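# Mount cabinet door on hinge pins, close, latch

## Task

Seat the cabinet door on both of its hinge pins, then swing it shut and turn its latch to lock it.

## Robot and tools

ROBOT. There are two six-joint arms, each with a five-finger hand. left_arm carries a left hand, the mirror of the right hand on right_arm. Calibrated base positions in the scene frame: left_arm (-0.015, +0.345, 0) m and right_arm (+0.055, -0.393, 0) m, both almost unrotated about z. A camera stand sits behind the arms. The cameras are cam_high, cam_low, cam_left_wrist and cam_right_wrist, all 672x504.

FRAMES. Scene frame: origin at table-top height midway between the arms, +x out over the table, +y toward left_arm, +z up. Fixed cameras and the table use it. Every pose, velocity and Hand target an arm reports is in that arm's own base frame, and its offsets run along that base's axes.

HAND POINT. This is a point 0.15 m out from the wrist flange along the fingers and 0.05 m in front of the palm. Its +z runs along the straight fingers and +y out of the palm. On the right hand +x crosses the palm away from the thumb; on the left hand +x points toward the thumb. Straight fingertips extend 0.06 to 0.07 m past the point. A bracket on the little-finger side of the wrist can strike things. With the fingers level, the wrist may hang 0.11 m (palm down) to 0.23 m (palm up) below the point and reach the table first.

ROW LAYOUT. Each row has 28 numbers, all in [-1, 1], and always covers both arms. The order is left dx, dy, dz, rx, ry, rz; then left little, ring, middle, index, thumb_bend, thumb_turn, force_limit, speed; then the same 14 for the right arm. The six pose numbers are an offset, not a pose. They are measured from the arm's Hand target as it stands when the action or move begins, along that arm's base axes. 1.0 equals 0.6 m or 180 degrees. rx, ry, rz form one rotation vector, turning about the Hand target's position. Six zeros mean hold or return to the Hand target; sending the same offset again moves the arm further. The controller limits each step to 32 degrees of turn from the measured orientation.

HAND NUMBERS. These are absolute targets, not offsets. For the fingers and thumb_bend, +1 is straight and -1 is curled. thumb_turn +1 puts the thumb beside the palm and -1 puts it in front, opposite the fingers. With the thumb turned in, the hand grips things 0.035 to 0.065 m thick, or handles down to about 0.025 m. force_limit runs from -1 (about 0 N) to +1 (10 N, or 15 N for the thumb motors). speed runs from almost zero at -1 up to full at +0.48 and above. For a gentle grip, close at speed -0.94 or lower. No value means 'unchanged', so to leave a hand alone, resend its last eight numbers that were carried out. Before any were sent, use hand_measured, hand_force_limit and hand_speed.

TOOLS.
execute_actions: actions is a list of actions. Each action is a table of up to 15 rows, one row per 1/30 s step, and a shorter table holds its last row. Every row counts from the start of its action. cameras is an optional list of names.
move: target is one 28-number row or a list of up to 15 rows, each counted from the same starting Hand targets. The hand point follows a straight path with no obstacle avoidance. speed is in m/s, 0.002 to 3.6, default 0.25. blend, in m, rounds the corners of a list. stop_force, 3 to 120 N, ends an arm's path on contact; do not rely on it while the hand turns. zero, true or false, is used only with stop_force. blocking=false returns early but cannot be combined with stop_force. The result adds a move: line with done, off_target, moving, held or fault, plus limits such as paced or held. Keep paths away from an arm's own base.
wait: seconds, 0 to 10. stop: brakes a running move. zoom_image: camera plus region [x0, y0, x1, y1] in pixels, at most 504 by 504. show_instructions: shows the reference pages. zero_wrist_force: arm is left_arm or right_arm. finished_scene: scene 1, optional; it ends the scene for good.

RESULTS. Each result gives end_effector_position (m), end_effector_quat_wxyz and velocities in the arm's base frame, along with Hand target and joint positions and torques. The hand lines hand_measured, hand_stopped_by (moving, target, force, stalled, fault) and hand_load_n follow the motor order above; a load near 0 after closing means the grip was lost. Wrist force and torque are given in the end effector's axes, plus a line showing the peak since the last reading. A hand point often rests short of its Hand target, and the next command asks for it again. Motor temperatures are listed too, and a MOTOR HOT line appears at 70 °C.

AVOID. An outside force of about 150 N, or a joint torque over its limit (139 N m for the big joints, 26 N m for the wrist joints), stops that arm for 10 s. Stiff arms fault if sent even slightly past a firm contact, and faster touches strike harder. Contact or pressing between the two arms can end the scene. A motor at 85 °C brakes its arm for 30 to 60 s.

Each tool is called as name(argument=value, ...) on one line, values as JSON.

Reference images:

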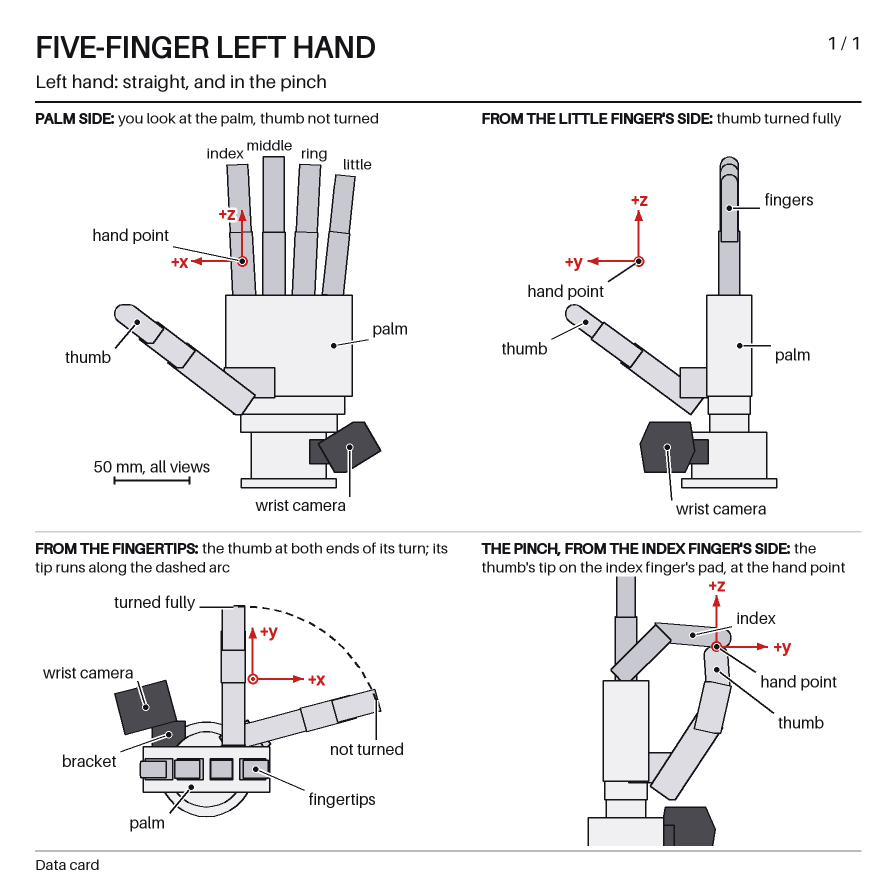

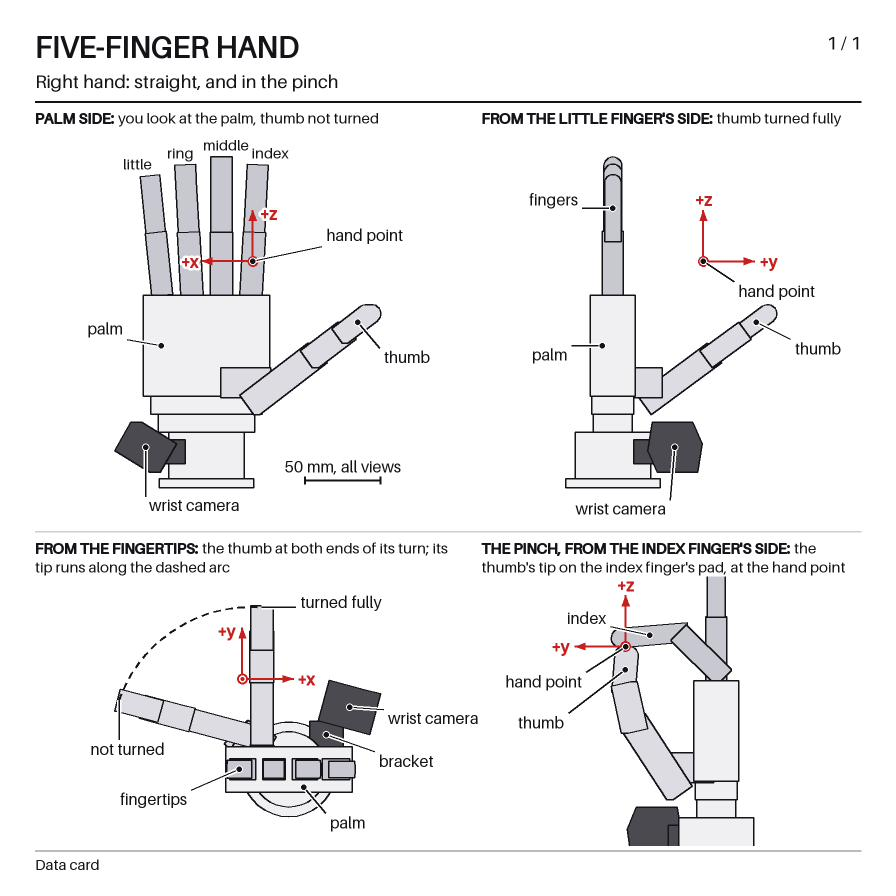

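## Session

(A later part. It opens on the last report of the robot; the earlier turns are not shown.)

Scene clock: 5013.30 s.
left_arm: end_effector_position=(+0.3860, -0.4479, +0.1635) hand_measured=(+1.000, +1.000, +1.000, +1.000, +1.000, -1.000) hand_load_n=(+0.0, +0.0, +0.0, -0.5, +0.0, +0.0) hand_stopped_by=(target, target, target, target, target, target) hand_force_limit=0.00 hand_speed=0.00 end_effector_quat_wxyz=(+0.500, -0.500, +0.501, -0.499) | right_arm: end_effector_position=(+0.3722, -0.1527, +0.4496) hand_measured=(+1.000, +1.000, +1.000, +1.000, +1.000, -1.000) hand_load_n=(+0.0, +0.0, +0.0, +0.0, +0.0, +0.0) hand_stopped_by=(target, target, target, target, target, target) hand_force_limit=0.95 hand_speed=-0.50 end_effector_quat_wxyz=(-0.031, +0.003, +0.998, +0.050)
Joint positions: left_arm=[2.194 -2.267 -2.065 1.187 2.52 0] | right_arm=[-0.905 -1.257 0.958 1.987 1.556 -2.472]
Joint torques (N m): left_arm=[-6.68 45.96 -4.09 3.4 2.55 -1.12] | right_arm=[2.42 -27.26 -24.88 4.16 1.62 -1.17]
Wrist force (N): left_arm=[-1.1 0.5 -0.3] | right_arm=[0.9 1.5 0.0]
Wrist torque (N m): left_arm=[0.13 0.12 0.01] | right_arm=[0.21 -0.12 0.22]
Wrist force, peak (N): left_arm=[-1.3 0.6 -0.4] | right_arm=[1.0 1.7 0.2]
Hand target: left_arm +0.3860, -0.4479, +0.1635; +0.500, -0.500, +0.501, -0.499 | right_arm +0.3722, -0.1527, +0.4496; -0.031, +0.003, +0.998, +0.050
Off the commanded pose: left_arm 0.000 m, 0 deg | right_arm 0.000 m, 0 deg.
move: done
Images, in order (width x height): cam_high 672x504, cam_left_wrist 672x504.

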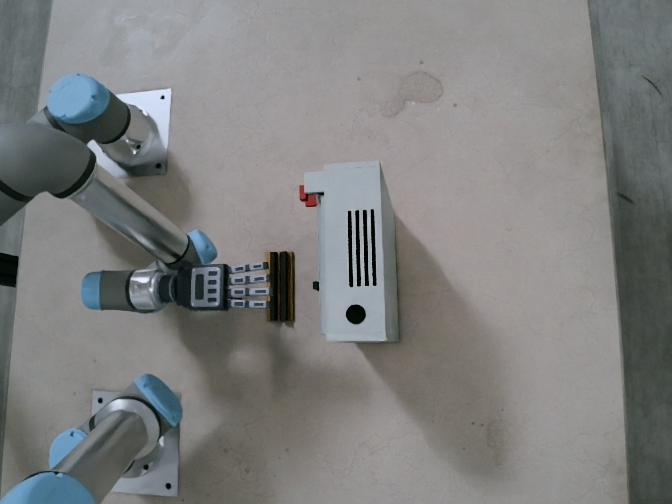

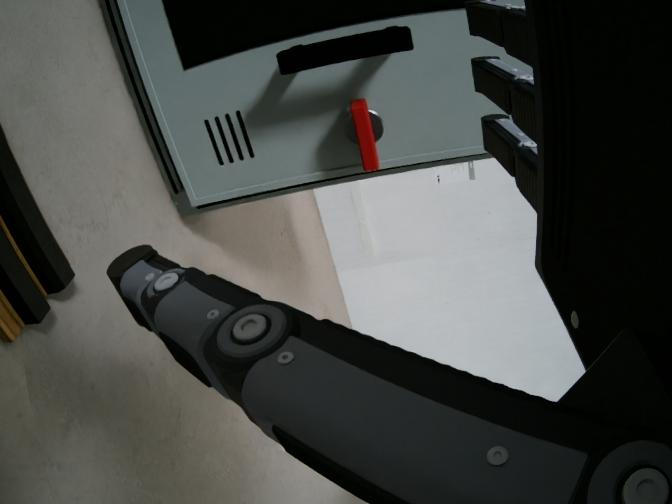

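move(target=[0.12,-0.0282,0.0192,0,0,0,1,1,1,1,1,-1,0,0, 0,0,0.0,0,0,0,1,1,1,1,1,-1,0.95,-0.5], speed=0.08)

move(target=[0.0667,0,0,0,0,0,1,1,1,1,1,-1,0,0, 0,0,0.0,0,0,0,1,1,1,1,1,-1,0.95,-0.5], speed=0.015, stop_force=6, cameras=["cam_left_wrist"])

Scene clock: 5025.50 s.
left_arm: end_effector_position=(+0.4578, -0.4648, +0.1750) hand_measured=(+1.000, +1.000, +1.000, +1.000, +1.000, -1.000) hand_load_n=(+0.0, +0.0, +0.0, +0.0, +0.0, +0.5) hand_stopped_by=(target, target, target, target, target, target) hand_force_limit=0.00 hand_speed=0.00 end_effector_quat_wxyz=(+0.500, -0.500, +0.501, -0.499) | right_arm: end_effector_position=(+0.3722, -0.1527, +0.4496) hand_measured=(+1.000, +1.000, +1.000, +1.000, +1.000, -1.000) hand_load_n=(+0.0, +0.0, +0.0, +0.0, +0.0, +0.5) hand_stopped_by=(target, target, target, target, target, target) hand_force_limit=0.95 hand_speed=-0.50 end_effector_quat_wxyz=(-0.031, +0.003, +0.998, +0.050)
Joint positions: left_arm=[2.297 -2.288 -1.939 1.082 2.416 0] | right_arm=[-0.905 -1.257 0.958 1.987 1.556 -2.472]
Joint torques (N m): left_arm=[7.08 34.68 24.93 -2.08 -2.88 -1.04] | right_arm=[2.25 -27.17 -25.02 4.18 1.72 -1.15]
Wrist force (N): left_arm=[-1.0 0.1 -0.2] | right_arm=[0.7 1.6 0.0]
Wrist torque (N m): left_arm=[0.04 0.10 -0.11] | right_arm=[0.23 -0.10 0.21]
Wrist force, peak (N): left_arm=[-1.3 0.9 -1.0] | right_arm=[0.9 1.8 0.2]
Hand target: left_arm +0.4580, -0.4648, +0.1750; +0.500, -0.500, +0.501, -0.499 | right_arm +0.3722, -0.1527, +0.4496; -0.031, +0.003, +0.998, +0.050
Off the commanded pose: left_arm 0.000 m, 0 deg | right_arm 0.000 m, 0 deg.
move: done

Scene clock: 5028.40 s.
left_arm: end_effector_position=(+0.4836, -0.4648, +0.1750) hand_measured=(+1.000, +1.000, +1.000, +1.000, +1.000, -1.000) hand_load_n=(+0.0, +0.0, +0.0, +0.0, +0.0, +0.0) hand_stopped_by=(target, target, target, target, target, target) hand_force_limit=0.00 hand_speed=0.00 end_effector_quat_wxyz=(+0.500, -0.500, +0.501, -0.499) | right_arm: end_effector_position=(+0.3722, -0.1527, +0.4496) hand_measured=(+1.000, +1.000, +1.000, +1.000, +1.000, -1.000) hand_load_n=(+0.0, +0.0, +0.0, +0.0, +0.0, +0.0) hand_stopped_by=(target, target, target, target, target, target) hand_force_limit=0.95 hand_speed=-0.50 end_effector_quat_wxyz=(-0.031, +0.003, +0.998, +0.050)
Joint positions: left_arm=[2.338 -2.302 -1.902 1.06 2.376 0] | right_arm=[-0.905 -1.257 0.958 1.987 1.556 -2.472]
Joint torques (N m): left_arm=[-3.9 48.82 0.09 3.03 2.62 1.31] | right_arm=[1.61 -27.41 -24.73 4 1.71 -1.08]
Wrist force (N): left_arm=[-1.1 0.3 -7.1] | right_arm=[0.7 1.5 0.2]
Wrist torque (N m): left_arm=[0.47 -0.18 -0.12] | right_arm=[0.21 -0.11 0.21]
Wrist force, peak (N): left_arm=[-2.5 0.8 -25.4] | right_arm=[0.7 2.0 0.2]
Hand target: left_arm +0.4836, -0.4648, +0.1750; +0.500, -0.500, +0.501, -0.499 (not the last commanded pose) | right_arm +0.3722, -0.1527, +0.4496; -0.031, +0.003, +0.998, +0.050
Off the commanded pose: left_arm 0.014 m, 0 deg | right_arm 0.000 m, 0 deg.
move: contact (left_arm)
Images, in order (width x height): cam_left_wrist 672x504.

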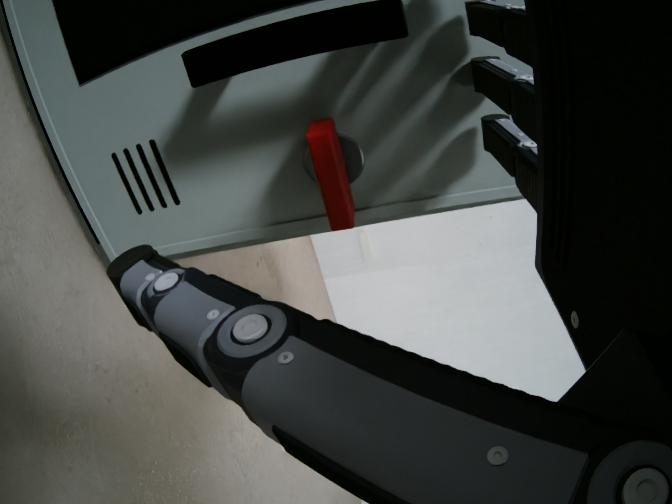

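move(target=[[-0.0333,0,0,0,0,0,1,1,1,1,1,-1,0,0, 0,0,0.0,0,0,0,1,1,1,1,1,-1,0.95,-0.5],[-0.25,0.1,0.1,0,0,0,1,1,1,1,1,-1,0,0, 0,0,0.0,0,0,0,1,1,1,1,1,-1,0.95,-0.5]], speed=[0.03,0.12], blend=0.005, cameras=["cam_left_wrist", "cam_high"])

zoom_image(camera="cam_high", region=[270, 140, 420, 360])

Scene clock: 5035.63 s.
left_arm: end_effector_position=(+0.3576, -0.4158, +0.2240) hand_measured=(+1.000, +1.000, +1.000, +1.000, +1.000, -1.000) hand_load_n=(+0.0, +0.0, +0.0, +0.0, +0.0, +0.0) hand_stopped_by=(target, target, target, target, target, target) hand_force_limit=0.00 hand_speed=0.00 end_effector_quat_wxyz=(+0.500, -0.500, +0.501, -0.499) | right_arm: end_effector_position=(+0.3722, -0.1527, +0.4496) hand_measured=(+1.000, +1.000, +1.000, +1.000, +1.000, -1.000) hand_load_n=(+0.0, +0.0, +0.0, +0.0, +0.0, +0.0) hand_stopped_by=(target, target, target, target, target, target) hand_force_limit=0.95 hand_speed=-0.50 end_effector_quat_wxyz=(-0.031, +0.003, +0.998, +0.050)
Joint positions: left_arm=[2.182 -2.067 -2.184 1.107 2.531 0] | right_arm=[-0.905 -1.257 0.958 1.987 1.556 -2.472]
Joint torques (N m): left_arm=[5.98 25.69 23.75 3.45 -2.88 -1] | right_arm=[1.76 -27.53 -25.47 4.05 1.64 -1.07]
Wrist force (N): left_arm=[-1.2 0.0 -0.3] | right_arm=[0.6 1.6 0.0]
Wrist torque (N m): left_arm=[0.07 0.13 -0.06] | right_arm=[0.24 -0.09 0.20]
Wrist force, peak (N): left_arm=[-1.5 0.4 -7.3] | right_arm=[0.8 1.8 0.3]
Hand target: left_arm +0.3577, -0.4159, +0.2240; +0.500, -0.500, +0.501, -0.499 (not the last commanded pose) | right_arm +0.3722, -0.1527, +0.4496; -0.031, +0.003, +0.998, +0.050
Off the commanded pose: left_arm 0.029 m, 0 deg | right_arm 0.000 m, 0 deg.
move: held (left_arm; a check stopped the path); path passed 1 of 2 targets; limits=held
pose unreachable (left arm): on one or more control steps of this call, first in action 0 (counted from 0), this arm could not follow its commanded pose, so it was not sent that pose on those steps. It may still have moved: this result reports where it is.
cause: moving toward the commanded pose would bring two parts of the arm too close to each other (joints 4 (wrist 1) to 6 (wrist 3) lie between them).
Images, in order (width x height): cam_high 672x504, cam_left_wrist 672x504.

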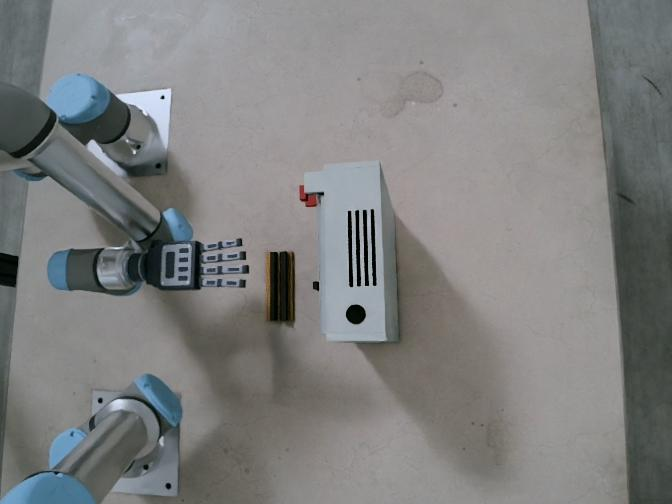

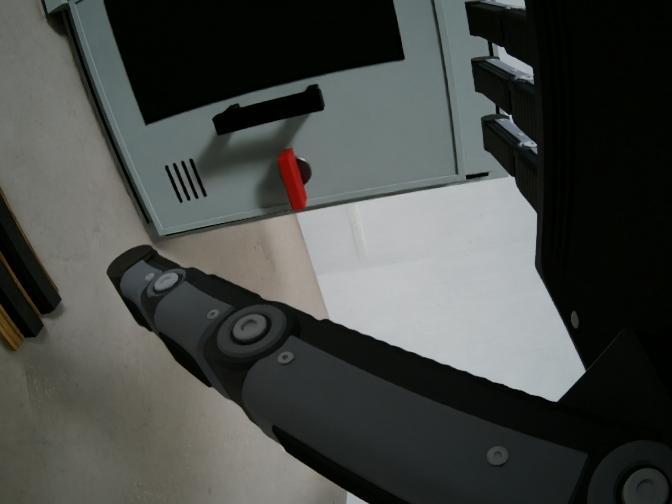

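Scaled by 2.291 from the camera's 672x504 image, which has a finer 960x720 frame.

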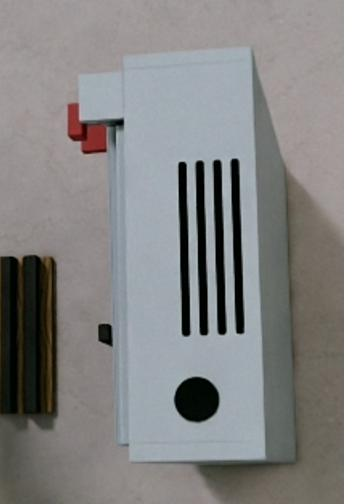

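finished_scene()

The scene is finished: the task was done.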